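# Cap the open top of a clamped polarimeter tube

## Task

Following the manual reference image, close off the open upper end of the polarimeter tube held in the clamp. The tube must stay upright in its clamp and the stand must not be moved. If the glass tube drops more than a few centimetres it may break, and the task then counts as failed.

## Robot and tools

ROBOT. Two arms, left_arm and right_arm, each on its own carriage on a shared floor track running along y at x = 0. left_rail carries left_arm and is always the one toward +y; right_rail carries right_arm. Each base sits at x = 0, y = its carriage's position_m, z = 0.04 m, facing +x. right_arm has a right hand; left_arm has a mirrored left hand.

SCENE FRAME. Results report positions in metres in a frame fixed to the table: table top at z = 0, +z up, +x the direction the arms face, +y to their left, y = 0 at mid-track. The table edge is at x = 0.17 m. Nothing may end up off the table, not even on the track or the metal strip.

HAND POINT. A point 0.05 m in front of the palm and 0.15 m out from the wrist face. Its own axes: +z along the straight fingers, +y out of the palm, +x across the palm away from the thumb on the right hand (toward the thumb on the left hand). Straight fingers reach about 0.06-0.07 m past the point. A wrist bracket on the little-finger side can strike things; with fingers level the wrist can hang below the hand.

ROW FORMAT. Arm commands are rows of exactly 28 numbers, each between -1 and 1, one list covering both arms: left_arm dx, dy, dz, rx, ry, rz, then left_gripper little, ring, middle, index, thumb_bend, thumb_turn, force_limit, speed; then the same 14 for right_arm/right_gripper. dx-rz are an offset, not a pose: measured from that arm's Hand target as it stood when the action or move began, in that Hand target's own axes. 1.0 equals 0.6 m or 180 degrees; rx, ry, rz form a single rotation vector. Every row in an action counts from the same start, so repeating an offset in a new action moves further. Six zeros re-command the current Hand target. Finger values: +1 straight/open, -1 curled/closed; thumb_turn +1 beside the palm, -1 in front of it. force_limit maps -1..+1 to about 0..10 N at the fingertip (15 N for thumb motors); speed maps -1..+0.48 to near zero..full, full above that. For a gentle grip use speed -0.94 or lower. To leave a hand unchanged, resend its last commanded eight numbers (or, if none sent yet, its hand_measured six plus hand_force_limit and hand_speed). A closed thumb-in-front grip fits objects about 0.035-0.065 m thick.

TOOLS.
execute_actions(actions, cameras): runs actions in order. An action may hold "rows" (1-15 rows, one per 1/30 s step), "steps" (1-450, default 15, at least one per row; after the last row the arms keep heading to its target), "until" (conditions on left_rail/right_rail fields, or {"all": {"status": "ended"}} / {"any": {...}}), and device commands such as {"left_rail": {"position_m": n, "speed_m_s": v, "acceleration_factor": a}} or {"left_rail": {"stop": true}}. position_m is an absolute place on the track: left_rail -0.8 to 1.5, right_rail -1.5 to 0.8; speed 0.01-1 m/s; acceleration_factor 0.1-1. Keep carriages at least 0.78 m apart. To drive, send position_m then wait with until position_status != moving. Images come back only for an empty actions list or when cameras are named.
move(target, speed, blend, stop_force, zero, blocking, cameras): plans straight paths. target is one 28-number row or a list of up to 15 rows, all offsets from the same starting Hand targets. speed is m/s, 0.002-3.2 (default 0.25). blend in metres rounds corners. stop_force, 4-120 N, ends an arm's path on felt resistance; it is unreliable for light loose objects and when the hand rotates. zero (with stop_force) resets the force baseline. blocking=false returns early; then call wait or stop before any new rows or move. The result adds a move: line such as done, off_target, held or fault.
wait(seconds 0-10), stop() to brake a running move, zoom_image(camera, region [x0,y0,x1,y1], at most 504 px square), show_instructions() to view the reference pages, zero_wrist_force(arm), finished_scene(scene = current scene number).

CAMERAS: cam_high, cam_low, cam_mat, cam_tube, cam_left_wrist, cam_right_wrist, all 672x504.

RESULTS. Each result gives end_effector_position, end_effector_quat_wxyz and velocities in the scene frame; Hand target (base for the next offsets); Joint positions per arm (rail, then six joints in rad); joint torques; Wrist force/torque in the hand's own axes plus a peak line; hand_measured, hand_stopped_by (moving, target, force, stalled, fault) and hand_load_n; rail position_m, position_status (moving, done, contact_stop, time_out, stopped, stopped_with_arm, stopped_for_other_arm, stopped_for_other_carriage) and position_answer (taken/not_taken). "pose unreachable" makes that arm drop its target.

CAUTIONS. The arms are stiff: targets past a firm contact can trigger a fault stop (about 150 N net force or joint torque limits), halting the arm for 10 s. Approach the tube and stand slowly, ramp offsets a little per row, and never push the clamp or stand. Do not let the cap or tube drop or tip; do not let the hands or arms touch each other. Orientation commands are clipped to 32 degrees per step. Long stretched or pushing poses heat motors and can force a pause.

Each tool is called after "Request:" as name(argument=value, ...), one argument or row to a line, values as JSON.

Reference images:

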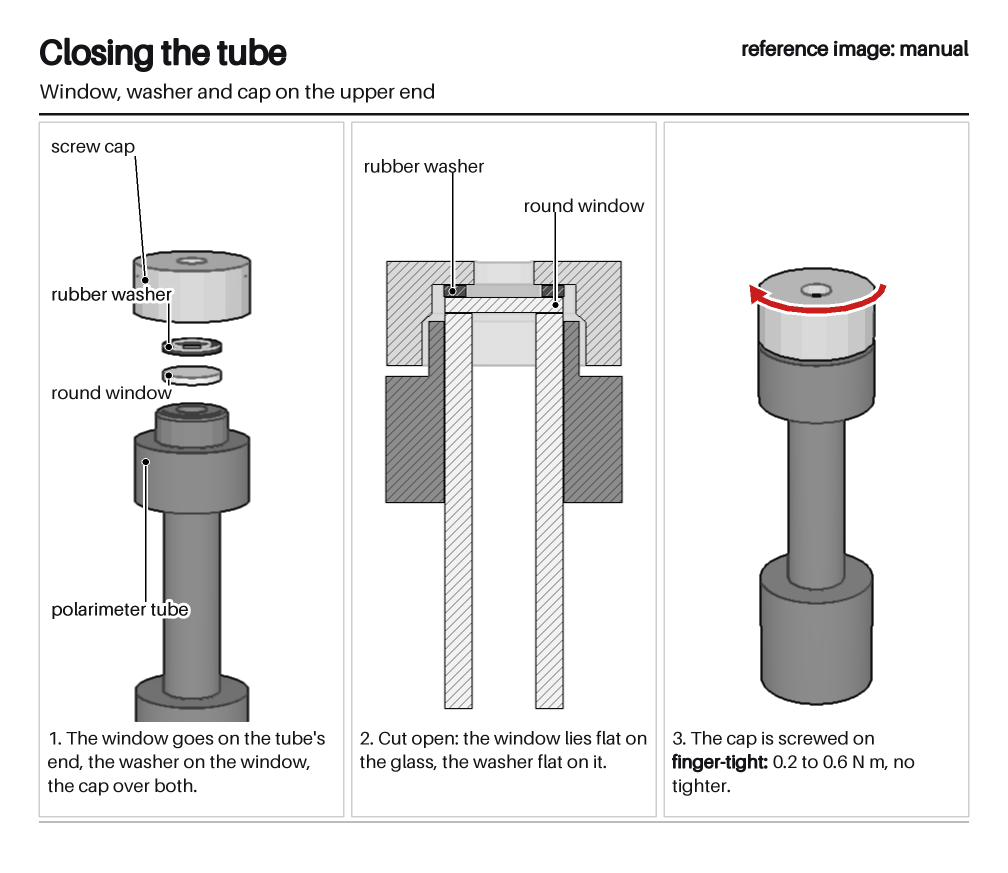

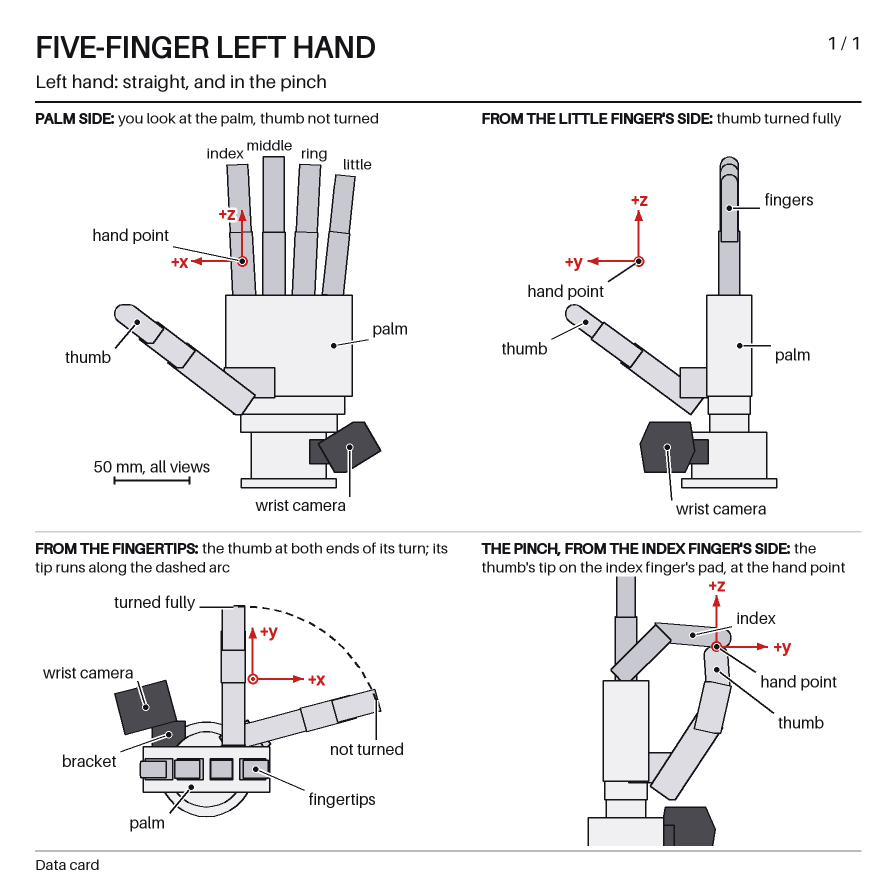

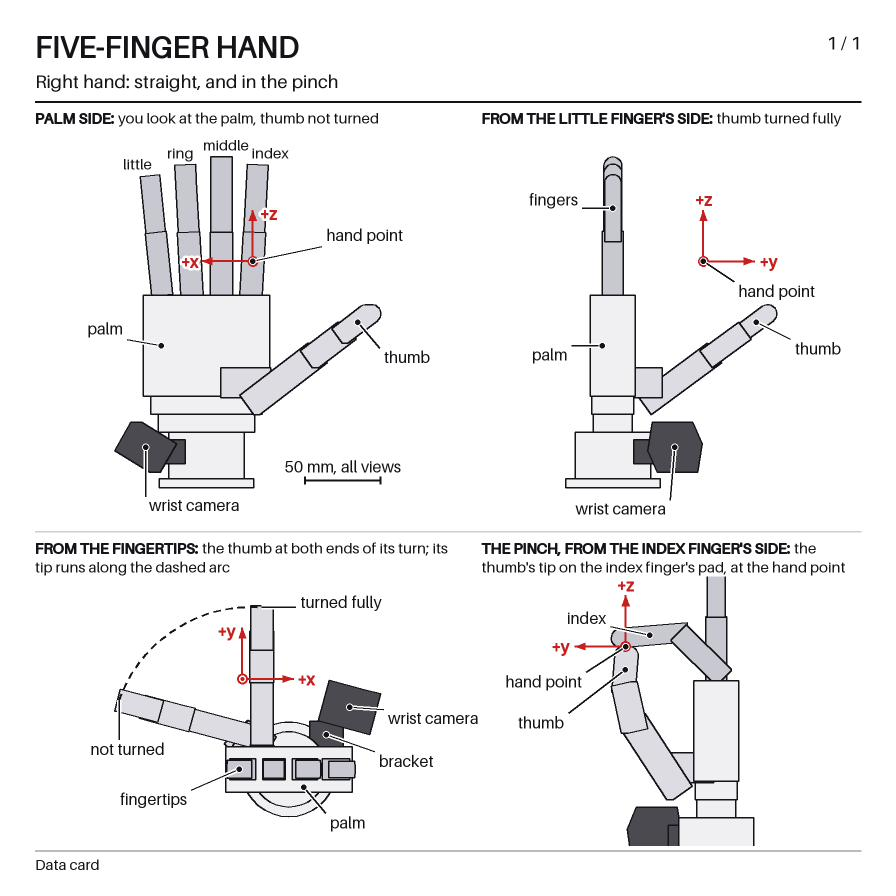

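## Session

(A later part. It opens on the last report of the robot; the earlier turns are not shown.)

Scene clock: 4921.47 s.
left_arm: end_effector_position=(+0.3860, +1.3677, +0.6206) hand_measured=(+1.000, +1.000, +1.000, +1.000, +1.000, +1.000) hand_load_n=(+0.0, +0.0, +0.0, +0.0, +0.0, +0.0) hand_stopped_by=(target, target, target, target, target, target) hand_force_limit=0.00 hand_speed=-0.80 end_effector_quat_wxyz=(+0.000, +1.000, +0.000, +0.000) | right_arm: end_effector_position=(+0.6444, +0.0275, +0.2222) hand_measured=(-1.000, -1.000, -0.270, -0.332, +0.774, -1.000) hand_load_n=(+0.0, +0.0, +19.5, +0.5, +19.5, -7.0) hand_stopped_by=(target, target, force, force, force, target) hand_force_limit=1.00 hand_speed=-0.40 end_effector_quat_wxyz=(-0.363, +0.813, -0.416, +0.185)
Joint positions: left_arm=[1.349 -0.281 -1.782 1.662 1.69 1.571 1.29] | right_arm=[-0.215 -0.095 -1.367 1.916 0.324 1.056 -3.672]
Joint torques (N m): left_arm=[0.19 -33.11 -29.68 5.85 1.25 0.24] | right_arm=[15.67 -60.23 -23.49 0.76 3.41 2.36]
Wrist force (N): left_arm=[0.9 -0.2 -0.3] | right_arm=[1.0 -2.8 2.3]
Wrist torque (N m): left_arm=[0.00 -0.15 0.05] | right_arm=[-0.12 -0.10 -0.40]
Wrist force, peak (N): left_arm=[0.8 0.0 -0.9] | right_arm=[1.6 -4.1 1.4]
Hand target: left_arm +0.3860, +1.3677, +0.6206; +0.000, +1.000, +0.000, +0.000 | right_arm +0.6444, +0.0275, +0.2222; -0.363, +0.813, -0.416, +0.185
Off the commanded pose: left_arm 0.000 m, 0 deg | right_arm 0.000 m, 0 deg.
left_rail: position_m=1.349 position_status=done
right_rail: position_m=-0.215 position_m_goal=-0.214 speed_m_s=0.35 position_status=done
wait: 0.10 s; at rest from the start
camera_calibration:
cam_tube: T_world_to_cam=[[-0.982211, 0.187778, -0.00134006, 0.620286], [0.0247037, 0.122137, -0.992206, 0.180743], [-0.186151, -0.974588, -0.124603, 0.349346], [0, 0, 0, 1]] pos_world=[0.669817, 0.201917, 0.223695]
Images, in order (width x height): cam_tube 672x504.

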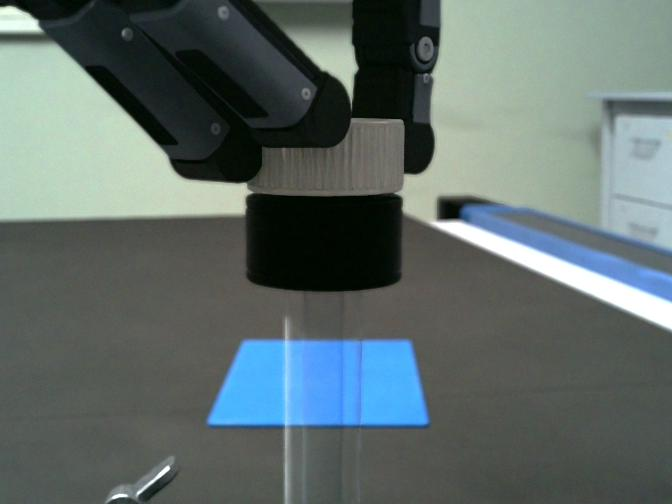

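Request:
zoom_image(
  camera="cam_tube",
  region=[340, 130, 410, 200],
)

Request:
move(
  target=[0,0,0,0,0,0,1,1,1,1,1,1,0,-0.8,0.0025,-0.0008,0.0009,0,0.0165,0.01487,-1,-1,-0.31,-0.335,0.1,-1,1,-0.4],
  speed=0.03,
  cameras=["cam_tube"],
)

Request:
zoom_image(
  camera="cam_tube",
  region=[340, 130, 410, 200],
)

Scaled by 7.200 from the camera's 672x504 image, which has a finer 960x720 frame.

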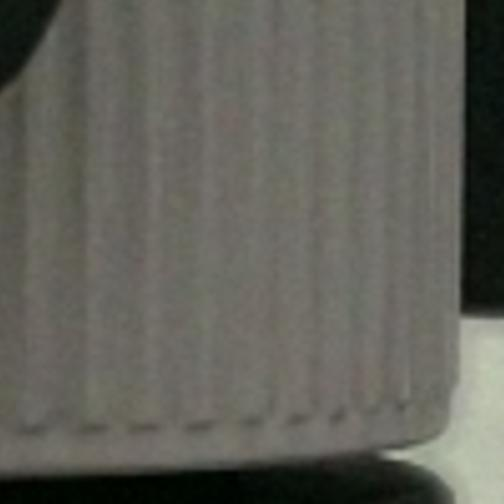

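Scene clock: 4928.43 s.
left_arm: end_effector_position=(+0.3860, +1.3677, +0.6206) hand_measured=(+1.000, +1.000, +1.000, +1.000, +1.000, +1.000) hand_load_n=(+0.0, +0.0, +0.0, +0.0, +0.0, +0.0) hand_stopped_by=(target, target, target, target, target, target) hand_force_limit=0.00 hand_speed=-0.80 end_effector_quat_wxyz=(+0.000, +1.000, +0.000, +0.000) | right_arm: end_effector_position=(+0.6459, +0.0268, +0.2222) hand_measured=(-1.000, -1.000, -0.270, -0.332, +0.774, -1.000) hand_load_n=(+0.0, +0.0, +21.0, +0.0, +19.5, -7.0) hand_stopped_by=(target, target, force, force, force, target) hand_force_limit=1.00 hand_speed=-0.40 end_effector_quat_wxyz=(-0.357, +0.798, -0.444, +0.198)
Joint positions: left_arm=[1.349 -0.281 -1.782 1.662 1.69 1.571 1.29] | right_arm=[-0.215 -0.083 -1.381 1.927 0.294 1.11 -3.602]
Joint torques (N m): left_arm=[0.08 -30.57 -31.24 5.48 1.18 -0.16] | right_arm=[14.5 -63.01 -24.51 0.55 3.45 2.93]
Wrist force (N): left_arm=[0.6 0.0 -0.9] | right_arm=[0.3 -3.9 2.6]
Wrist torque (N m): left_arm=[0.06 -0.12 0.02] | right_arm=[-0.03 -0.08 -0.42]
Wrist force, peak (N): left_arm=[0.6 0.0 -1.0] | right_arm=[-0.3 -4.2 3.1]
Hand target: left_arm +0.3860, +1.3677, +0.6206; +0.000, +1.000, +0.000, +0.000 | right_arm +0.6459, +0.0268, +0.2222; -0.357, +0.798, -0.444, +0.198
Off the commanded pose: left_arm 0.000 m, 0 deg | right_arm 0.000 m, 0 deg.
left_rail: position_m=1.349 position_status=done
right_rail: position_m=-0.215 position_m_goal=-0.214 speed_m_s=0.35 position_status=done
move: done
camera_calibration:
cam_tube: T_world_to_cam=[[-0.982211, 0.187778, -0.00134006, 0.620286], [0.0247037, 0.122137, -0.992206, 0.180743], [-0.186151, -0.974588, -0.124603, 0.349346], [0, 0, 0, 1]] pos_world=[0.669817, 0.201917, 0.223695]
Images, in order (width x height): cam_tube 672x504.

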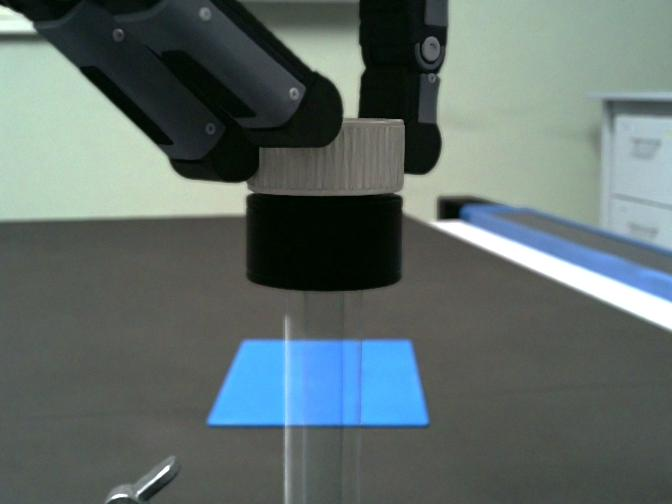

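Scaled by 7.200 from the camera's 672x504 image, which has a finer 960x720 frame.

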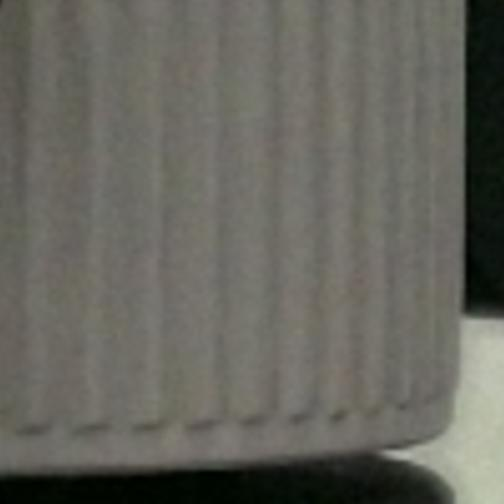

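Request:
execute_actions(
  actions=[
    {"rows":[[0,0,0,0,0,0,1,1,1,1,1,1,0,-0.8,0,0,0,0,0,0,-1,-1,-0.31,-0.335,1,-1,-0.2,-0.8]],"steps":50},
    {"rows":[[0,0,0,0,0,0,1,1,1,1,1,1,0,-0.8,0,0,0,0,0,0,-1,-1,0.15,0.15,1,-1,-0.2,-0.7]],"steps":45},
  ],
  cameras=["cam_tube"],
)

Request:
zoom_image(
  camera="cam_tube",
  region=[230, 70, 410, 250],
)

Scene clock: 4980.67 s.
left_arm: end_effector_position=(+0.3860, +1.3677, +0.6206) hand_measured=(+1.000, +1.000, +1.000, +1.000, +1.000, +1.000) hand_load_n=(+0.0, +0.5, +0.0, +0.0, +0.0, +0.0) hand_stopped_by=(target, target, target, target, target, target) hand_force_limit=0.00 hand_speed=-0.80 end_effector_quat_wxyz=(+0.000, +1.000, +0.000, +0.000) | right_arm: end_effector_position=(+0.6459, +0.0268, +0.2222) hand_measured=(-1.000, -1.000, +0.150, +0.150, +1.000, -1.000) hand_load_n=(+0.0, +0.0, +0.0, +0.0, +0.0, +0.0) hand_stopped_by=(target, target, target, target, target, target) hand_force_limit=-0.20 hand_speed=-0.70 end_effector_quat_wxyz=(-0.357, +0.798, -0.444, +0.198)
Joint positions: left_arm=[1.349 -0.281 -1.782 1.662 1.69 1.571 1.29] | right_arm=[-0.215 -0.083 -1.381 1.927 0.294 1.11 -3.601]
Joint torques (N m): left_arm=[0.24 -30.53 -29.56 5.82 1.7 0.41] | right_arm=[-4.81 -57.4 -39.33 4.5 1.96 -0.2]
Wrist force (N): left_arm=[0.3 0.1 -0.7] | right_arm=[-1.2 0.0 -0.4]
Wrist torque (N m): left_arm=[0.06 -0.08 0.00] | right_arm=[-0.09 0.17 -0.22]
Wrist force, peak (N): left_arm=[1.0 -0.2 -0.9] | right_arm=[-2.5 -3.6 8.0]
Hand target: left_arm +0.3860, +1.3677, +0.6206; +0.000, +1.000, +0.000, +0.000 | right_arm +0.6459, +0.0268, +0.2222; -0.357, +0.798, -0.444, +0.198
Off the commanded pose: left_arm 0.000 m, 0 deg | right_arm 0.000 m, 0 deg.
left_rail: position_m=1.349 position_status=done
right_rail: position_m=-0.215 position_m_goal=-0.214 speed_m_s=0.35 position_status=done
camera_calibration:
cam_tube: T_world_to_cam=[[-0.982211, 0.187778, -0.00134006, 0.620286], [0.0247037, 0.122137, -0.992206, 0.180743], [-0.186151, -0.974588, -0.124603, 0.349346], [0, 0, 0, 1]] pos_world=[0.669817, 0.201917, 0.223695]
Images, in order (width x height): cam_tube 672x504.

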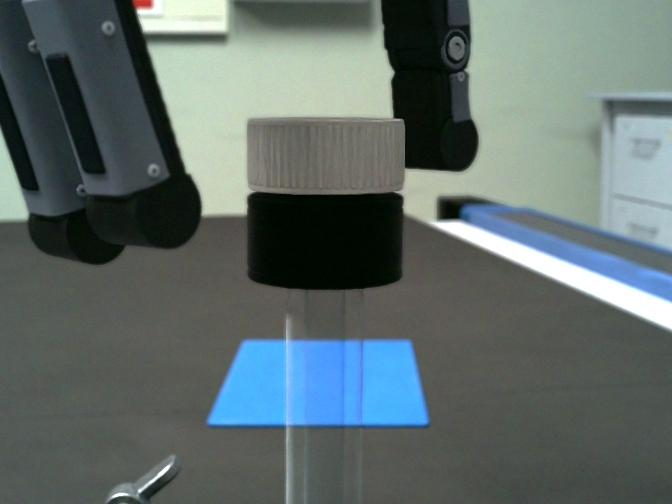

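Scaled by 2.800 from the camera's 672x504 image, which has a finer 960x720 frame.

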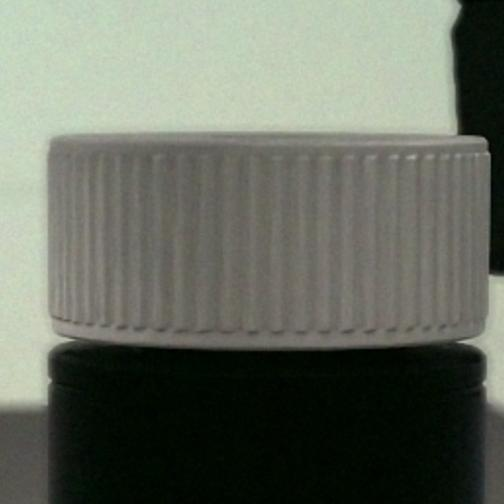

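Request:
move(
  target=[0,0,0,0,0,0,1,1,1,1,1,1,0,-0.8,-0.0101,0.00942,-0.01046,0,-0.10732,-0.09663,-1,-1,0.15,0.15,1,-1,-0.2,-0.7],
  speed=0.2,
)

Request:
move(
  target=[0,0,0,0,0,0,1,1,1,1,1,1,0,-0.8,0,0.00582,0.00524,0,0.05203,-0.05779,-1,-1,0.15,0.15,1,-1,-0.2,-0.7],
  speed=0.1,
  cameras=["cam_tube"],
)

Scene clock: 4998.13 s.
left_arm: end_effector_position=(+0.3860, +1.3677, +0.6206) hand_measured=(+1.000, +1.000, +1.000, +1.000, +1.000, +1.000) hand_load_n=(+0.0, +0.0, +0.5, +0.0, +0.0, +0.0) hand_stopped_by=(target, target, target, target, target, target) hand_force_limit=0.00 hand_speed=-0.80 end_effector_quat_wxyz=(+0.000, +1.000, +0.000, +0.000) | right_arm: end_effector_position=(+0.6355, +0.0275, +0.2222) hand_measured=(-1.000, -1.000, +0.150, +0.150, +1.000, -1.000) hand_load_n=(+0.0, +0.0, +0.0, +0.0, +0.0, +0.0) hand_stopped_by=(target, target, target, target, target, target) hand_force_limit=-0.20 hand_speed=-0.70 end_effector_quat_wxyz=(-0.392, +0.877, -0.253, +0.113)
Joint positions: left_arm=[1.349 -0.281 -1.782 1.662 1.69 1.571 1.29] | right_arm=[-0.214 -0.146 -1.261 1.834 0.575 0.821 -4.129]
Joint torques (N m): left_arm=[1.16 -29.86 -30.65 5.53 1.64 0.43] | right_arm=[-14.38 -36.56 -45.2 6.44 -4.5 -2.74]
Wrist force (N): left_arm=[0.3 -0.1 -0.5] | right_arm=[-0.7 0.2 -0.2]
Wrist torque (N m): left_arm=[0.01 -0.07 0.01] | right_arm=[-0.07 0.09 0.06]
Wrist force, peak (N): left_arm=[1.0 -0.1 -0.7] | right_arm=[-1.9 0.6 -0.4]
Hand target: left_arm +0.3860, +1.3677, +0.6206; +0.000, +1.000, +0.000, +0.000 | right_arm +0.6355, +0.0275, +0.2222; -0.392, +0.877, -0.253, +0.113
Off the commanded pose: left_arm 0.000 m, 0 deg | right_arm 0.000 m, 0 deg.
left_rail: position_m=1.349 position_status=done
right_rail: position_m=-0.214 speed_m_s=0.35 position_status=done
move: done

Scene clock: 4999.90 s.
left_arm: end_effector_position=(+0.3860, +1.3677, +0.6206) hand_measured=(+1.000, +1.000, +1.000, +1.000, +1.000, +1.000) hand_load_n=(+0.0, +0.0, +0.0, +0.0, +0.0, +0.0) hand_stopped_by=(target, target, target, target, target, target) hand_force_limit=0.00 hand_speed=-0.80 end_effector_quat_wxyz=(+0.000, +1.000, +0.000, +0.000) | right_arm: end_effector_position=(+0.6355, +0.0275, +0.2175) hand_measured=(-1.000, -1.000, +0.150, +0.150, +1.000, -1.000) hand_load_n=(+0.0, +0.0, +0.0, +0.0, +0.0, +0.0) hand_stopped_by=(target, target, target, target, target, target) hand_force_limit=-0.20 hand_speed=-0.70 end_effector_quat_wxyz=(-0.358, +0.885, -0.203, +0.219)
Joint positions: left_arm=[1.349 -0.281 -1.782 1.662 1.69 1.571 1.29] | right_arm=[-0.214 -0.103 -1.357 1.924 0.371 0.931 -4.148]
Joint torques (N m): left_arm=[1.03 -28.61 -30.5 5.64 1.65 0.32] | right_arm=[13.78 -62.55 -27.27 -0.03 2.81 -2.72]
Wrist force (N): left_arm=[0.5 0.2 -1.0] | right_arm=[-0.5 0.0 0.0]
Wrist torque (N m): left_arm=[0.09 -0.10 0.00] | right_arm=[-0.13 0.01 0.06]
Wrist force, peak (N): left_arm=[0.7 0.1 -1.0] | right_arm=[-1.7 -0.2 0.1]
Hand target: left_arm +0.3860, +1.3677, +0.6206; +0.000, +1.000, +0.000, +0.000 | right_arm +0.6355, +0.0275, +0.2175; -0.358, +0.885, -0.203, +0.219
Off the commanded pose: left_arm 0.000 m, 0 deg | right_arm 0.000 m, 0 deg.
left_rail: position_m=1.349 position_status=done
right_rail: position_m=-0.214 speed_m_s=0.35 position_status=done
move: done
camera_calibration:
cam_tube: T_world_to_cam=[[-0.982211, 0.187778, -0.00134006, 0.620286], [0.0247037, 0.122137, -0.992206, 0.180743], [-0.186151, -0.974588, -0.124603, 0.349346], [0, 0, 0, 1]] pos_world=[0.669817, 0.201917, 0.223695]
Images, in order (width x height): cam_tube 672x504.

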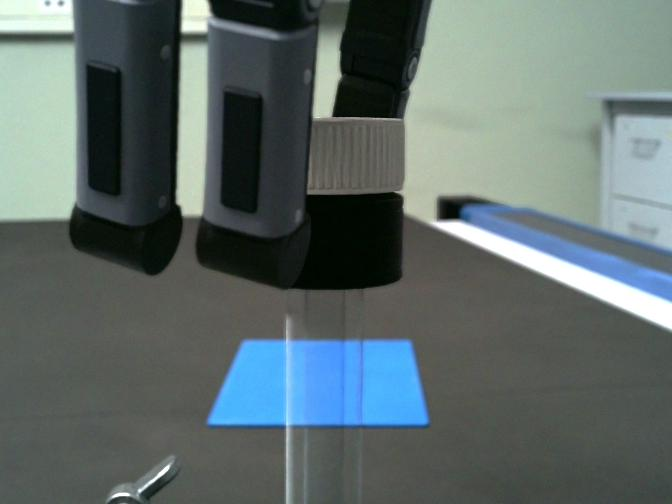

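Request:
execute_actions(
  actions=[
    {"rows":[[0,0,0,0,0,0,1,1,1,1,1,1,0,-0.8,0,0,0,0,0,0,-1,-1,-0.22,-0.22,1,-1,-0.6,-0.8]],"steps":70},
    {"rows":[[0,0,0,0,0,0,1,1,1,1,1,1,0,-0.8,0,0,0,0,0,0,-1,-1,-0.22,-0.22,0.45,-1,-0.1,-0.88]],"steps":75},
  ],
  cameras=["cam_tube"],
)

Request:
zoom_image(
  camera="cam_tube",
  region=[230, 70, 410, 250],
)

Scene clock: 5011.57 s.
left_arm: end_effector_position=(+0.3860, +1.3677, +0.6206) hand_measured=(+1.000, +1.000, +1.000, +1.000, +1.000, +1.000) hand_load_n=(+0.0, +0.0, +0.0, +0.0, +0.0, +0.0) hand_stopped_by=(target, target, target, target, target, target) hand_force_limit=0.00 hand_speed=-0.80 end_effector_quat_wxyz=(+0.000, +1.000, +0.000, +0.000) | right_arm: end_effector_position=(+0.6355, +0.0274, +0.2175) hand_measured=(-1.000, -1.000, -0.220, -0.220, +0.770, -1.000) hand_load_n=(+0.0, +0.0, +0.0, +0.5, +7.0, -0.5) hand_stopped_by=(target, target, target, target, force, target) hand_force_limit=-0.10 hand_speed=-0.88 end_effector_quat_wxyz=(-0.358, +0.885, -0.203, +0.219)
Joint positions: left_arm=[1.349 -0.281 -1.782 1.662 1.69 1.571 1.29] | right_arm=[-0.215 -0.103 -1.357 1.924 0.371 0.932 -4.148]
Joint torques (N m): left_arm=[-0.58 -33.74 -30.85 5.97 1.32 0.35] | right_arm=[13.7 -61.99 -31.42 0.09 -4.57 -0.45]
Wrist force (N): left_arm=[0.6 0.1 -0.4] | right_arm=[-0.4 5.3 -2.8]
Wrist torque (N m): left_arm=[0.05 -0.11 0.02] | right_arm=[-0.07 0.09 0.06]
Wrist force, peak (N): left_arm=[0.7 -0.2 -0.9] | right_arm=[-0.7 6.0 -2.1]
Hand target: left_arm +0.3860, +1.3677, +0.6206; +0.000, +1.000, +0.000, +0.000 | right_arm +0.6355, +0.0274, +0.2175; -0.358, +0.885, -0.203, +0.219
Off the commanded pose: left_arm 0.000 m, 0 deg | right_arm 0.000 m, 0 deg.
left_rail: position_m=1.349 position_status=done
right_rail: position_m=-0.215 position_m_goal=-0.214 speed_m_s=0.35 position_status=done
camera_calibration:
cam_tube: T_world_to_cam=[[-0.982211, 0.187778, -0.00134006, 0.620286], [0.0247037, 0.122137, -0.992206, 0.180743], [-0.186151, -0.974588, -0.124603, 0.349346], [0, 0, 0, 1]] pos_world=[0.669817, 0.201917, 0.223695]
Images, in order (width x height): cam_tube 672x504.

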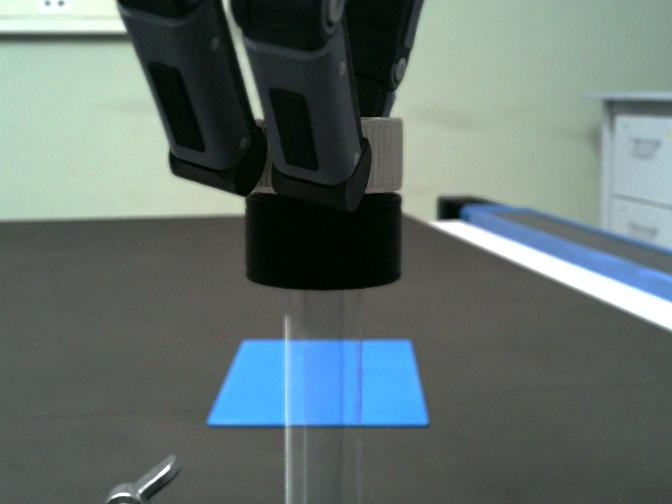

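Scaled by 2.800 from the camera's 672x504 image, which has a finer 960x720 frame.

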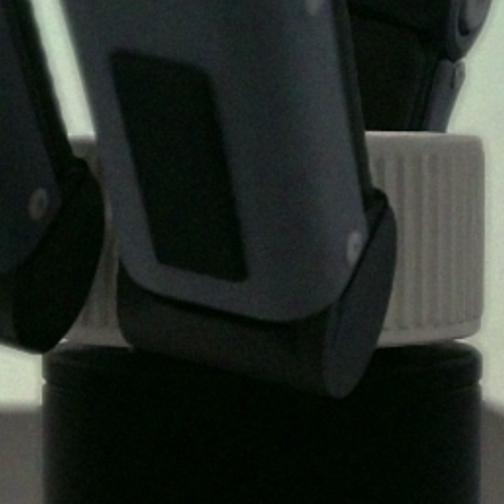

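Request:
execute_actions(
  actions=[
    {"rows":[[0,0,0,0,0,0,1,1,1,1,1,1,0,-0.8,0,0,0,0,0,0,-1,-1,-0.34,-0.36,0.45,-1,0.1,-0.88]],"steps":60},
  ],
  cameras=["cam_tube"],
)

Request:
zoom_image(
  camera="cam_tube",
  region=[230, 70, 410, 250],
)

Scene clock: 5025.40 s.
left_arm: end_effector_position=(+0.3860, +1.3677, +0.6206) hand_measured=(+1.000, +1.000, +1.000, +1.000, +1.000, +1.000) hand_load_n=(+0.0, +0.0, +0.0, +0.0, +0.0, +0.0) hand_stopped_by=(target, target, target, target, target, target) hand_force_limit=0.00 hand_speed=-0.80 end_effector_quat_wxyz=(+0.000, +1.000, +0.000, +0.000) | right_arm: end_effector_position=(+0.6355, +0.0275, +0.2175) hand_measured=(-1.000, -1.000, -0.250, -0.306, +0.770, -1.000) hand_load_n=(+0.0, +0.0, +6.0, +6.5, +11.5, +0.5) hand_stopped_by=(target, target, force, force, force, target) hand_force_limit=0.10 hand_speed=-0.88 end_effector_quat_wxyz=(-0.358, +0.885, -0.203, +0.219)
Joint positions: left_arm=[1.349 -0.281 -1.782 1.662 1.69 1.571 1.29] | right_arm=[-0.214 -0.103 -1.357 1.924 0.371 0.932 -4.148]
Joint torques (N m): left_arm=[0.26 -31.5 -32.31 5.38 1.34 0.23] | right_arm=[14.75 -57.45 -34.45 3.41 -1.87 0.02]
Wrist force (N): left_arm=[0.3 -0.1 -0.6] | right_arm=[0.7 1.5 2.3]
Wrist torque (N m): left_arm=[0.04 -0.06 0.01] | right_arm=[-0.10 0.01 0.05]
Wrist force, peak (N): left_arm=[0.9 0.4 -0.9] | right_arm=[-0.8 6.0 -2.5]
Hand target: left_arm +0.3860, +1.3677, +0.6206; +0.000, +1.000, +0.000, +0.000 | right_arm +0.6355, +0.0275, +0.2175; -0.358, +0.885, -0.203, +0.219
Off the commanded pose: left_arm 0.000 m, 0 deg | right_arm 0.000 m, 0 deg.
left_rail: position_m=1.349 position_status=done
right_rail: position_m=-0.214 speed_m_s=0.35 position_status=done
camera_calibration:
cam_tube: T_world_to_cam=[[-0.982211, 0.187778, -0.00134006, 0.620286], [0.0247037, 0.122137, -0.992206, 0.180743], [-0.186151, -0.974588, -0.124603, 0.349346], [0, 0, 0, 1]] pos_world=[0.669817, 0.201917, 0.223695]
Images, in order (width x height): cam_tube 672x504.

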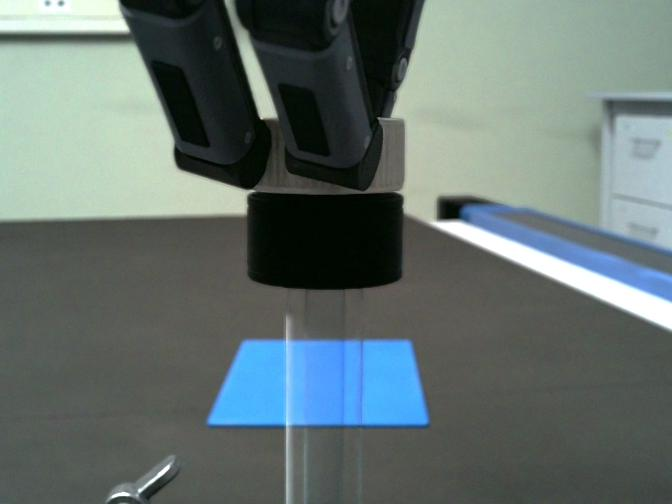

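Scaled by 2.800 from the camera's 672x504 image, which has a finer 960x720 frame.

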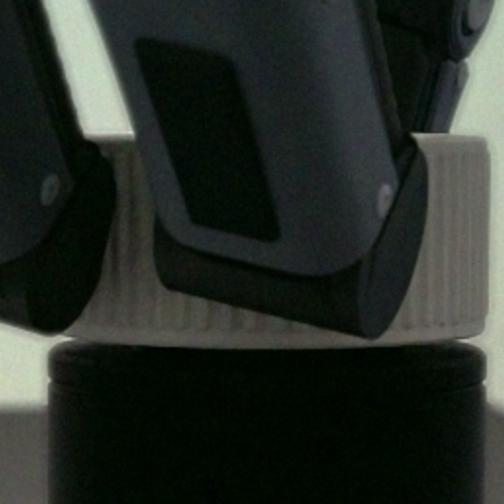

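Request:
execute_actions(
  actions=[
    {"rows":[[0,0,0,0,0,0,1,1,1,1,1,1,0,-0.8,0,0,0,0,0,0,-1,-1,-0.34,-0.36,0.3,-1,0.9,-0.88]],"steps":45},
    {"rows":[[0,0,0,0,0,0,1,1,1,1,1,1,0,-0.8,0,0,0,0,0,0,-1,-1,-0.35,-0.37,0.3,-1,0.9,-0.75]],"steps":40},
    {"rows":[[0,0,0,0,0,0,1,1,1,1,1,1,0,-0.8,0,0,0,0,0,0,-1,-1,-0.35,-0.37,0.1,-1,1,-0.2]],"steps":30},
  ],
)

Scene clock: 5035.60 s.
left_arm: end_effector_position=(+0.3860, +1.3677, +0.6206) hand_measured=(+1.000, +1.000, +1.000, +1.000, +1.000, +1.000) hand_load_n=(+0.0, +0.0, +0.0, +0.0, +0.0, +0.0) hand_stopped_by=(target, target, target, target, target, target) hand_force_limit=0.00 hand_speed=-0.80 end_effector_quat_wxyz=(+0.000, +1.000, +0.000, +0.000) | right_arm: end_effector_position=(+0.6355, +0.0275, +0.2175) hand_measured=(-1.000, -1.000, -0.268, -0.324, +0.764, -1.000) hand_load_n=(+0.0, +0.0, +11.5, +10.5, +18.0, +0.5) hand_stopped_by=(target, target, force, force, force, target) hand_force_limit=1.00 hand_speed=-0.20 end_effector_quat_wxyz=(-0.358, +0.885, -0.203, +0.219)
Joint positions: left_arm=[1.349 -0.281 -1.782 1.662 1.69 1.571 1.29] | right_arm=[-0.214 -0.103 -1.357 1.924 0.371 0.932 -4.148]
Joint torques (N m): left_arm=[0.66 -31.25 -29.72 5.44 1.37 0.28] | right_arm=[8.09 -58.32 -39.69 3.39 1.06 -0.19]
Wrist force (N): left_arm=[0.4 0.0 -0.5] | right_arm=[-0.6 1.1 6.6]
Wrist torque (N m): left_arm=[0.05 -0.09 0.01] | right_arm=[-0.06 0.02 0.02]
Wrist force, peak (N): left_arm=[1.0 0.4 -0.8] | right_arm=[-0.4 1.2 7.3]
Hand target: left_arm +0.3860, +1.3677, +0.6206; +0.000, +1.000, +0.000, +0.000 | right_arm +0.6355, +0.0275, +0.2175; -0.358, +0.885, -0.203, +0.219
Off the commanded pose: left_arm 0.000 m, 0 deg | right_arm 0.000 m, 0 deg.
left_rail: position_m=1.349 position_status=done
right_rail: position_m=-0.214 speed_m_s=0.35 position_status=done

Request:
move(
  target=[0,0,0,0,0,0,1,1,1,1,1,1,0,-0.8,0.00605,-0.00092,0.00455,-0.01882,0.05608,0.05048,-1,-1,-0.35,-0.37,0.1,-1,1,-0.2],
  speed=0.05,
)

Request:
wait(
  seconds=0.3,
)

Request:
wait(
  seconds=0.3,
  cameras=["cam_tube"],
)

Request:
zoom_image(
  camera="cam_tube",
  region=[230, 70, 410, 250],
)

Scene clock: 5054.07 s.
left_arm: end_effector_position=(+0.3860, +1.3677, +0.6206) hand_measured=(+1.000, +1.000, +1.000, +1.000, +1.000, +1.000) hand_load_n=(+0.0, +0.0, +0.0, +0.0, +0.0, +0.0) hand_stopped_by=(target, target, target, target, target, target) hand_force_limit=0.00 hand_speed=-0.80 end_effector_quat_wxyz=(+0.000, +1.000, +0.000, +0.000) | right_arm: end_effector_position=(+0.6401, +0.0274, +0.2170) hand_measured=(-1.000, -1.000, -0.268, -0.324, +0.764, -1.000) hand_load_n=(+0.0, +0.0, +16.5, +3.5, +20.0, -7.0) hand_stopped_by=(target, target, force, force, force, target) hand_force_limit=1.00 hand_speed=-0.20 end_effector_quat_wxyz=(-0.329, +0.853, -0.309, +0.261)
Joint positions: left_arm=[1.349 -0.281 -1.782 1.662 1.69 1.571 1.29] | right_arm=[-0.215 -0.05 -1.405 1.959 0.247 1.125 -3.883]
Joint torques (N m): left_arm=[-0.62 -30.72 -29.89 5.74 1.73 0.3] | right_arm=[13.99 -58.35 -23.92 1.17 4.55 3.16]
Wrist force (N): left_arm=[0.6 -0.3 -0.7] | right_arm=[0.4 -5.9 2.9]
Wrist torque (N m): left_arm=[0.01 -0.11 0.03] | right_arm=[-0.07 -0.11 -0.47]
Wrist force, peak (N): left_arm=[1.0 0.0 -0.8] | right_arm=[-1.2 0.7 8.5]
Hand target: left_arm +0.3860, +1.3677, +0.6206; +0.000, +1.000, +0.000, +0.000 | right_arm +0.6401, +0.0274, +0.2170; -0.329, +0.853, -0.310, +0.261
Off the commanded pose: left_arm 0.000 m, 0 deg | right_arm 0.000 m, 0 deg.
left_rail: position_m=1.349 position_status=done
right_rail: position_m=-0.215 position_m_goal=-0.214 speed_m_s=0.35 position_status=done
move: done

Scene clock: 5054.37 s.
left_arm: end_effector_position=(+0.3860, +1.3677, +0.6206) hand_measured=(+1.000, +1.000, +1.000, +1.000, +1.000, +1.000) hand_load_n=(+0.0, +0.0, +0.0, +0.0, +0.0, +0.0) hand_stopped_by=(target, target, target, target, target, target) hand_force_limit=0.00 hand_speed=-0.80 end_effector_quat_wxyz=(+0.000, +1.000, +0.000, +0.000) | right_arm: end_effector_position=(+0.6401, +0.0274, +0.2170) hand_measured=(-1.000, -1.000, -0.268, -0.324, +0.764, -1.000) hand_load_n=(+0.0, +0.0, +16.5, +3.5, +20.5, -7.0) hand_stopped_by=(target, target, force, force, force, target) hand_force_limit=1.00 hand_speed=-0.20 end_effector_quat_wxyz=(-0.329, +0.853, -0.310, +0.261)
Joint positions: left_arm=[1.349 -0.281 -1.782 1.662 1.69 1.571 1.29] | right_arm=[-0.215 -0.049 -1.406 1.959 0.246 1.125 -3.882]
Joint torques (N m): left_arm=[0.72 -28.75 -30.64 5.84 1.58 -0.06] | right_arm=[13.13 -57.79 -23.65 0.73 4.27 2.35]
Wrist force (N): left_arm=[0.2 -0.1 -0.3] | right_arm=[-0.3 -4.7 3.7]
Wrist torque (N m): left_arm=[0.01 -0.05 0.00] | right_arm=[-0.03 -0.05 -0.46]
Wrist force, peak (N): left_arm=[0.5 0.0 -0.9] | right_arm=[0.4 -5.8 3.3]
Hand target: left_arm +0.3860, +1.3677, +0.6206; +0.000, +1.000, +0.000, +0.000 | right_arm +0.6401, +0.0274, +0.2170; -0.329, +0.853, -0.310, +0.261
Off the commanded pose: left_arm 0.000 m, 0 deg | right_arm 0.000 m, 0 deg.
left_rail: position_m=1.349 position_status=done
right_rail: position_m=-0.215 position_m_goal=-0.214 speed_m_s=0.35 position_status=done
wait: 0.30 s

Scene clock: 5054.67 s.
left_arm: end_effector_position=(+0.3860, +1.3677, +0.6206) hand_measured=(+1.000, +1.000, +1.000, +1.000, +1.000, +1.000) hand_load_n=(+0.0, +0.0, +0.0, +0.0, -0.5, +0.0) hand_stopped_by=(target, target, target, target, target, target) hand_force_limit=0.00 hand_speed=-0.80 end_effector_quat_wxyz=(+0.000, +1.000, +0.000, +0.000) | right_arm: end_effector_position=(+0.6401, +0.0274, +0.2170) hand_measured=(-1.000, -1.000, -0.268, -0.324, +0.764, -1.000) hand_load_n=(+0.0, +0.0, +16.5, +3.5, +20.5, -7.0) hand_stopped_by=(target, target, force, force, force, target) hand_force_limit=1.00 hand_speed=-0.20 end_effector_quat_wxyz=(-0.329, +0.853, -0.310, +0.261)
Joint positions: left_arm=[1.349 -0.281 -1.782 1.662 1.69 1.571 1.29] | right_arm=[-0.215 -0.049 -1.406 1.959 0.246 1.125 -3.882]
Joint torques (N m): left_arm=[0.22 -32.69 -30.13 5.7 1.77 0.52] | right_arm=[15.97 -58.15 -23.59 0.61 4.09 2.36]
Wrist force (N): left_arm=[0.8 0.1 -0.6] | right_arm=[-0.1 -5.3 2.9]
Wrist torque (N m): left_arm=[0.06 -0.14 0.03] | right_arm=[-0.02 -0.03 -0.48]
Wrist force, peak (N): left_arm=[0.7 0.1 -0.7] | right_arm=[0.5 -5.9 3.2]
Hand target: left_arm +0.3860, +1.3677, +0.6206; +0.000, +1.000, +0.000, +0.000 | right_arm +0.6401, +0.0274, +0.2170; -0.329, +0.853, -0.310, +0.261
Off the commanded pose: left_arm 0.000 m, 0 deg | right_arm 0.000 m, 0 deg.
left_rail: position_m=1.349 position_status=done
right_rail: position_m=-0.215 position_m_goal=-0.214 speed_m_s=0.35 position_status=done
wait: 0.30 s
camera_calibration:
cam_tube: T_world_to_cam=[[-0.982211, 0.187778, -0.00134006, 0.620286], [0.0247037, 0.122137, -0.992206, 0.180743], [-0.186151, -0.974588, -0.124603, 0.349346], [0, 0, 0, 1]] pos_world=[0.669817, 0.201917, 0.223695]
Images, in order (width x height): cam_tube 672x504.

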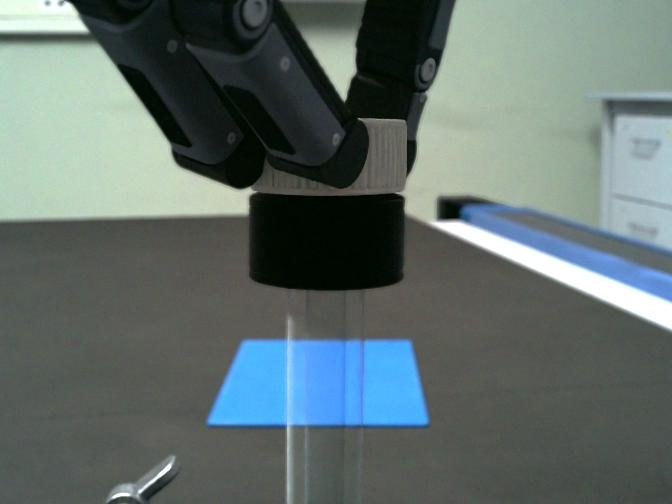

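Scaled by 2.800 from the camera's 672x504 image, which has a finer 960x720 frame.

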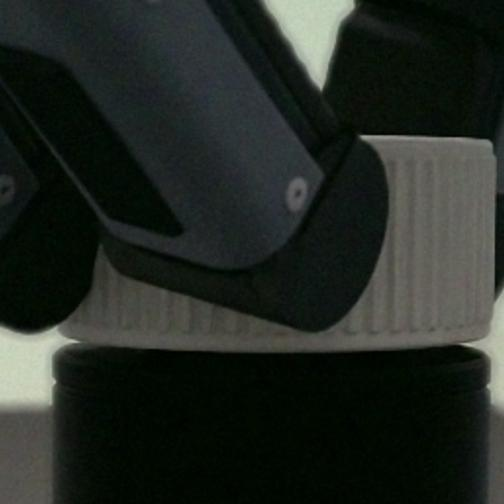

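Request:
move(
  target=[0,0,0,0,0,0,1,1,1,1,1,1,0,-0.8,0.00435,-0.00168,0.00298,-0.01076,0.03204,0.02884,-1,-1,-0.35,-0.37,0.1,-1,1,-0.2],
  speed=0.04,
)

Request:
wait(
  seconds=0.3,
)

Request:
wait(
  seconds=0.3,
  cameras=["cam_tube"],
)

Request:
zoom_image(
  camera="cam_tube",
  region=[230, 70, 410, 250],
)

Scene clock: 5068.20 s.
left_arm: end_effector_position=(+0.3860, +1.3677, +0.6206) hand_measured=(+1.000, +1.000, +1.000, +1.000, +1.000, +1.000) hand_load_n=(+0.5, +0.0, +0.0, +0.0, +0.0, +0.0) hand_stopped_by=(target, target, target, target, target, target) hand_force_limit=0.00 hand_speed=-0.80 end_effector_quat_wxyz=(+0.000, +1.000, +0.000, +0.000) | right_arm: end_effector_position=(+0.6433, +0.0269, +0.2172) hand_measured=(-1.000, -1.000, -0.268, -0.326, +0.764, -1.000) hand_load_n=(+0.0, +0.0, +19.5, +1.0, +21.0, -7.0) hand_stopped_by=(target, target, force, force, force, target) hand_force_limit=1.00 hand_speed=-0.20 end_effector_quat_wxyz=(-0.310, +0.830, -0.368, +0.283)
Joint positions: left_arm=[1.349 -0.281 -1.782 1.662 1.69 1.571 1.29] | right_arm=[-0.215 -0.013 -1.42 1.967 0.203 1.25 -3.749]
Joint torques (N m): left_arm=[-0.42 -33.62 -30.5 5.28 1.41 0.12] | right_arm=[15.43 -58.41 -26.93 0 3.13 2.95]
Wrist force (N): left_arm=[0.4 0.2 -0.5] | right_arm=[1.5 -1.9 2.6]
Wrist torque (N m): left_arm=[0.07 -0.09 0.00] | right_arm=[-0.01 -0.14 -0.38]
Wrist force, peak (N): left_arm=[1.0 -0.1 -0.8] | right_arm=[0.3 -6.3 3.0]
Hand target: left_arm +0.3860, +1.3677, +0.6206; +0.000, +1.000, +0.000, +0.000 | right_arm +0.6433, +0.0269, +0.2172; -0.310, +0.829, -0.368, +0.283
Off the commanded pose: left_arm 0.000 m, 0 deg | right_arm 0.000 m, 0 deg.
left_rail: position_m=1.349 position_status=done
right_rail: position_m=-0.215 position_m_goal=-0.214 speed_m_s=0.35 position_status=done
move: done

Scene clock: 5068.50 s.
left_arm: end_effector_position=(+0.3860, +1.3677, +0.6206) hand_measured=(+1.000, +1.000, +1.000, +1.000, +1.000, +1.000) hand_load_n=(+0.0, +0.0, +0.0, +0.0, +0.0, +0.0) hand_stopped_by=(target, target, target, target, target, target) hand_force_limit=0.00 hand_speed=-0.80 end_effector_quat_wxyz=(+0.000, +1.000, +0.000, +0.000) | right_arm: end_effector_position=(+0.6433, +0.0269, +0.2172) hand_measured=(-1.000, -1.000, -0.268, -0.326, +0.764, -1.000) hand_load_n=(+0.0, +0.0, +19.5, +1.5, +21.0, -6.5) hand_stopped_by=(target, target, force, force, force, target) hand_force_limit=1.00 hand_speed=-0.20 end_effector_quat_wxyz=(-0.310, +0.829, -0.368, +0.283)
Joint positions: left_arm=[1.349 -0.281 -1.782 1.662 1.69 1.571 1.29] | right_arm=[-0.215 -0.013 -1.42 1.967 0.203 1.251 -3.749]
Joint torques (N m): left_arm=[4.12 -30.27 -30.78 6.05 1.62 -0.07] | right_arm=[16.01 -56.68 -26.55 0.09 3.27 2.74]
Wrist force (N): left_arm=[0.6 0.0 -0.8] | right_arm=[0.7 -1.1 3.8]
Wrist torque (N m): left_arm=[0.06 -0.12 0.02] | right_arm=[-0.07 -0.11 -0.41]
Wrist force, peak (N): left_arm=[0.6 0.0 -0.8] | right_arm=[0.7 -1.1 3.8]
Hand target: left_arm +0.3860, +1.3677, +0.6206; +0.000, +1.000, +0.000, +0.000 | right_arm +0.6433, +0.0269, +0.2172; -0.310, +0.829, -0.368, +0.283
Off the commanded pose: left_arm 0.000 m, 0 deg | right_arm 0.000 m, 0 deg.
left_rail: position_m=1.349 position_status=done
right_rail: position_m=-0.215 position_m_goal=-0.214 speed_m_s=0.35 position_status=done
wait: 0.30 s

Scene clock: 5068.80 s.
left_arm: end_effector_position=(+0.3860, +1.3677, +0.6206) hand_measured=(+1.000, +1.000, +1.000, +1.000, +1.000, +1.000) hand_load_n=(+0.0, +0.0, +0.0, +0.0, +0.0, +0.0) hand_stopped_by=(target, target, target, target, target, target) hand_force_limit=0.00 hand_speed=-0.80 end_effector_quat_wxyz=(+0.000, +1.000, +0.000, +0.000) | right_arm: end_effector_position=(+0.6433, +0.0269, +0.2172) hand_measured=(-1.000, -1.000, -0.268, -0.326, +0.764, -1.000) hand_load_n=(+0.0, +0.0, +19.5, +1.0, +21.5, -6.5) hand_stopped_by=(target, target, force, force, force, target) hand_force_limit=1.00 hand_speed=-0.20 end_effector_quat_wxyz=(-0.310, +0.829, -0.368, +0.283)
Joint positions: left_arm=[1.349 -0.281 -1.782 1.662 1.69 1.571 1.29] | right_arm=[-0.215 -0.013 -1.42 1.967 0.203 1.251 -3.749]
Joint torques (N m): left_arm=[0 -30.33 -30.22 5.9 1.32 0.39] | right_arm=[14.22 -60.12 -27.1 0.43 3.46 2.96]
Wrist force (N): left_arm=[0.5 0.0 -0.7] | right_arm=[1.2 -2.3 2.3]
Wrist torque (N m): left_arm=[0.03 -0.09 0.01] | right_arm=[-0.04 -0.08 -0.39]
Wrist force, peak (N): left_arm=[0.9 0.0 -0.9] | right_arm=[1.4 -1.9 2.9]
Hand target: left_arm +0.3860, +1.3677, +0.6206; +0.000, +1.000, +0.000, +0.000 | right_arm +0.6433, +0.0269, +0.2172; -0.310, +0.829, -0.368, +0.283
Off the commanded pose: left_arm 0.000 m, 0 deg | right_arm 0.000 m, 0 deg.
left_rail: position_m=1.349 position_status=done
right_rail: position_m=-0.215 position_m_goal=-0.214 speed_m_s=0.35 position_status=done
wait: 0.30 s
camera_calibration:
cam_tube: T_world_to_cam=[[-0.982211, 0.187778, -0.00134006, 0.620286], [0.0247037, 0.122137, -0.992206, 0.180743], [-0.186151, -0.974588, -0.124603, 0.349346], [0, 0, 0, 1]] pos_world=[0.669817, 0.201917, 0.223695]
Images, in order (width x height): cam_tube 672x504.

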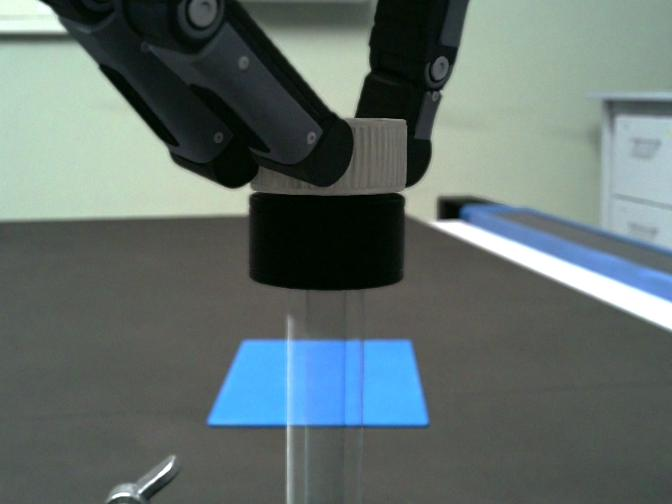

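Scaled by 2.800 from the camera's 672x504 image, which has a finer 960x720 frame.

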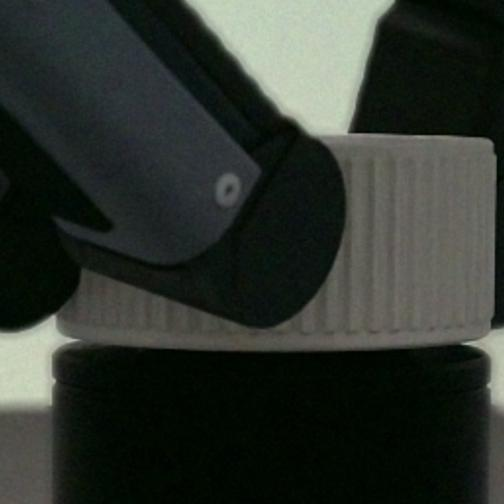

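Request:
zoom_image(
  camera="cam_tube",
  region=[340, 130, 410, 200],
)

Request:
move(
  target=[0,0,0,0,0,0,1,1,1,1,1,1,0,-0.8,0.00455,-0.00068,0.00182,-0.01076,0.03204,0.02884,-1,-1,-0.35,-0.37,0.1,-1,1,-0.2],
  speed=0.04,
)

Request:
wait(
  seconds=0.3,
)

Request:
wait(
  seconds=0.3,
  cameras=["cam_tube"],
)

Request:
zoom_image(
  camera="cam_tube",
  region=[340, 130, 410, 200],
)

Scaled by 7.200 from the camera's 672x504 image, which has a finer 960x720 frame.

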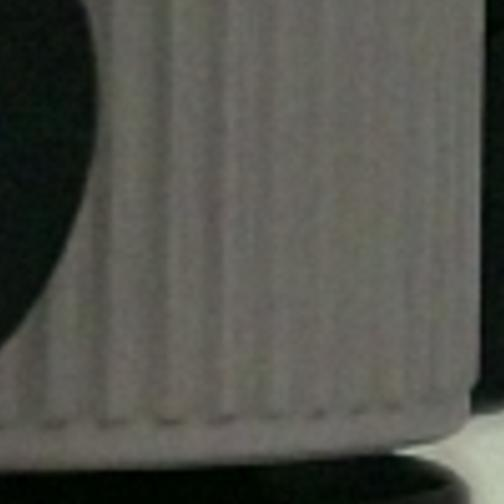

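Scene clock: 5102.67 s.
left_arm: end_effector_position=(+0.3860, +1.3677, +0.6206) hand_measured=(+1.000, +1.000, +1.000, +1.000, +1.000, +1.000) hand_load_n=(+0.0, +0.0, +0.0, +0.0, +0.0, +0.0) hand_stopped_by=(target, target, target, target, target, target) hand_force_limit=0.00 hand_speed=-0.80 end_effector_quat_wxyz=(+0.000, +1.000, +0.000, +0.000) | right_arm: end_effector_position=(+0.6458, +0.0253, +0.2174) hand_measured=(-1.000, -1.000, -0.268, -0.326, +0.764, -1.000) hand_load_n=(+0.0, +0.0, +18.0, +2.0, +19.5, -6.0) hand_stopped_by=(target, target, force, force, force, target) hand_force_limit=1.00 hand_speed=-0.20 end_effector_quat_wxyz=(-0.290, +0.802, -0.425, +0.304)
Joint positions: left_arm=[1.349 -0.281 -1.782 1.662 1.69 1.571 1.29] | right_arm=[-0.215 0.025 -1.426 1.969 0.177 1.382 -3.626]
Joint torques (N m): left_arm=[0.14 -29.73 -31.71 5.84 1.77 -0.01] | right_arm=[18.16 -58.11 -43.92 1.24 3.27 3.29]
Wrist force (N): left_arm=[0.3 0.1 -0.3] | right_arm=[3.6 -2.9 3.9]
Wrist torque (N m): left_arm=[0.03 -0.05 0.00] | right_arm=[-0.07 -0.11 -0.44]
Wrist force, peak (N): left_arm=[0.9 0.4 -0.8] | right_arm=[3.9 -2.2 5.1]
Hand target: left_arm +0.3860, +1.3677, +0.6206; +0.000, +1.000, +0.000, +0.000 | right_arm +0.6458, +0.0253, +0.2175; -0.290, +0.802, -0.425, +0.304
Off the commanded pose: left_arm 0.000 m, 0 deg | right_arm 0.000 m, 0 deg.
left_rail: position_m=1.349 position_status=done
right_rail: position_m=-0.215 position_m_goal=-0.214 speed_m_s=0.35 position_status=done
move: done

Scene clock: 5102.97 s.
left_arm: end_effector_position=(+0.3860, +1.3677, +0.6206) hand_measured=(+1.000, +1.000, +1.000, +1.000, +1.000, +1.000) hand_load_n=(+0.0, +0.0, +0.0, +0.0, +0.0, +0.0) hand_stopped_by=(target, target, target, target, target, target) hand_force_limit=0.00 hand_speed=-0.80 end_effector_quat_wxyz=(+0.000, +1.000, +0.000, +0.000) | right_arm: end_effector_position=(+0.6458, +0.0253, +0.2175) hand_measured=(-1.000, -1.000, -0.268, -0.326, +0.764, -1.000) hand_load_n=(+0.0, +0.0, +18.0, +2.0, +19.0, -6.0) hand_stopped_by=(target, target, force, force, force, target) hand_force_limit=1.00 hand_speed=-0.20 end_effector_quat_wxyz=(-0.290, +0.802, -0.425, +0.304)
Joint positions: left_arm=[1.349 -0.281 -1.782 1.662 1.69 1.571 1.29] | right_arm=[-0.215 0.025 -1.426 1.969 0.177 1.383 -3.626]
Joint torques (N m): left_arm=[-0.1 -30.6 -30.77 5.47 1.29 0.07] | right_arm=[16.6 -58.5 -44.6 1.12 3.21 2.87]
Wrist force (N): left_arm=[1.0 0.2 -0.6] | right_arm=[3.3 -1.9 4.8]
Wrist torque (N m): left_arm=[0.09 -0.17 0.03] | right_arm=[-0.03 -0.11 -0.43]
Wrist force, peak (N): left_arm=[1.0 0.2 -0.6] | right_arm=[4.1 -2.1 4.4]
Hand target: left_arm +0.3860, +1.3677, +0.6206; +0.000, +1.000, +0.000, +0.000 | right_arm +0.6458, +0.0253, +0.2175; -0.290, +0.802, -0.425, +0.304
Off the commanded pose: left_arm 0.000 m, 0 deg | right_arm 0.000 m, 0 deg.
left_rail: position_m=1.349 position_status=done
right_rail: position_m=-0.215 position_m_goal=-0.214 speed_m_s=0.35 position_status=done
wait: 0.30 s

Scene clock: 5103.27 s.
left_arm: end_effector_position=(+0.3860, +1.3677, +0.6206) hand_measured=(+1.000, +1.000, +1.000, +1.000, +1.000, +1.000) hand_load_n=(+0.0, +0.0, +0.0, +0.0, -0.5, +0.0) hand_stopped_by=(target, target, target, target, target, target) hand_force_limit=0.00 hand_speed=-0.80 end_effector_quat_wxyz=(+0.000, +1.000, +0.000, +0.000) | right_arm: end_effector_position=(+0.6458, +0.0253, +0.2175) hand_measured=(-1.000, -1.000, -0.268, -0.326, +0.764, -1.000) hand_load_n=(+0.0, +0.0, +18.0, +2.0, +19.0, -6.0) hand_stopped_by=(target, target, force, force, force, target) hand_force_limit=1.00 hand_speed=-0.20 end_effector_quat_wxyz=(-0.290, +0.802, -0.425, +0.304)
Joint positions: left_arm=[1.349 -0.281 -1.782 1.662 1.69 1.571 1.29] | right_arm=[-0.215 0.025 -1.426 1.969 0.177 1.383 -3.626]
Joint torques (N m): left_arm=[0.53 -32 -29.73 5.65 1.19 0.13] | right_arm=[18.22 -57.24 -43.5 0.69 2.88 2.91]
Wrist force (N): left_arm=[0.7 0.4 -0.3] | right_arm=[3.5 -2.8 4.2]
Wrist torque (N m): left_arm=[0.08 -0.11 0.01] | right_arm=[-0.04 -0.09 -0.44]
Wrist force, peak (N): left_arm=[0.8 0.0 -0.9] | right_arm=[3.5 -3.4 4.4]
Hand target: left_arm +0.3860, +1.3677, +0.6206; +0.000, +1.000, +0.000, +0.000 | right_arm +0.6458, +0.0253, +0.2175; -0.290, +0.802, -0.425, +0.304
Off the commanded pose: left_arm 0.000 m, 0 deg | right_arm 0.000 m, 0 deg.
left_rail: position_m=1.349 position_status=done
right_rail: position_m=-0.215 position_m_goal=-0.214 speed_m_s=0.35 position_status=done
wait: 0.30 s
camera_calibration:
cam_tube: T_world_to_cam=[[-0.982211, 0.187778, -0.00134006, 0.620286], [0.0247037, 0.122137, -0.992206, 0.180743], [-0.186151, -0.974588, -0.124603, 0.349346], [0, 0, 0, 1]] pos_world=[0.669817, 0.201917, 0.223695]
Images, in order (width x height): cam_tube 672x504.

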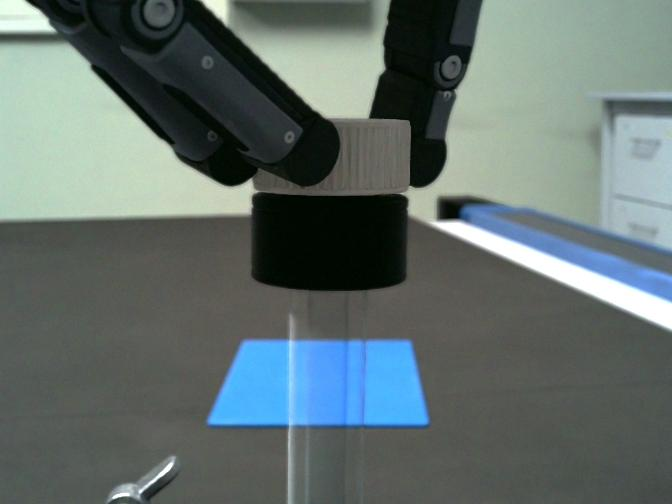

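Scaled by 7.200 from the camera's 672x504 image, which has a finer 960x720 frame.

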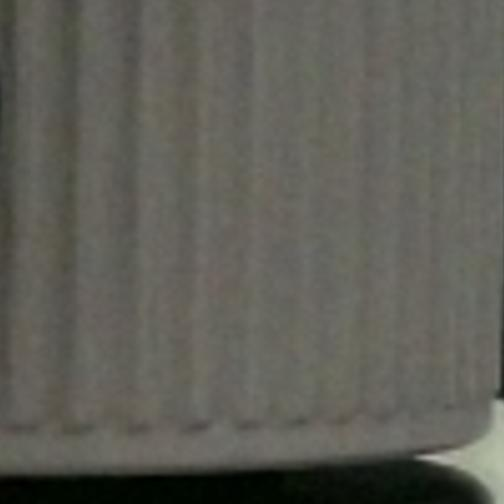

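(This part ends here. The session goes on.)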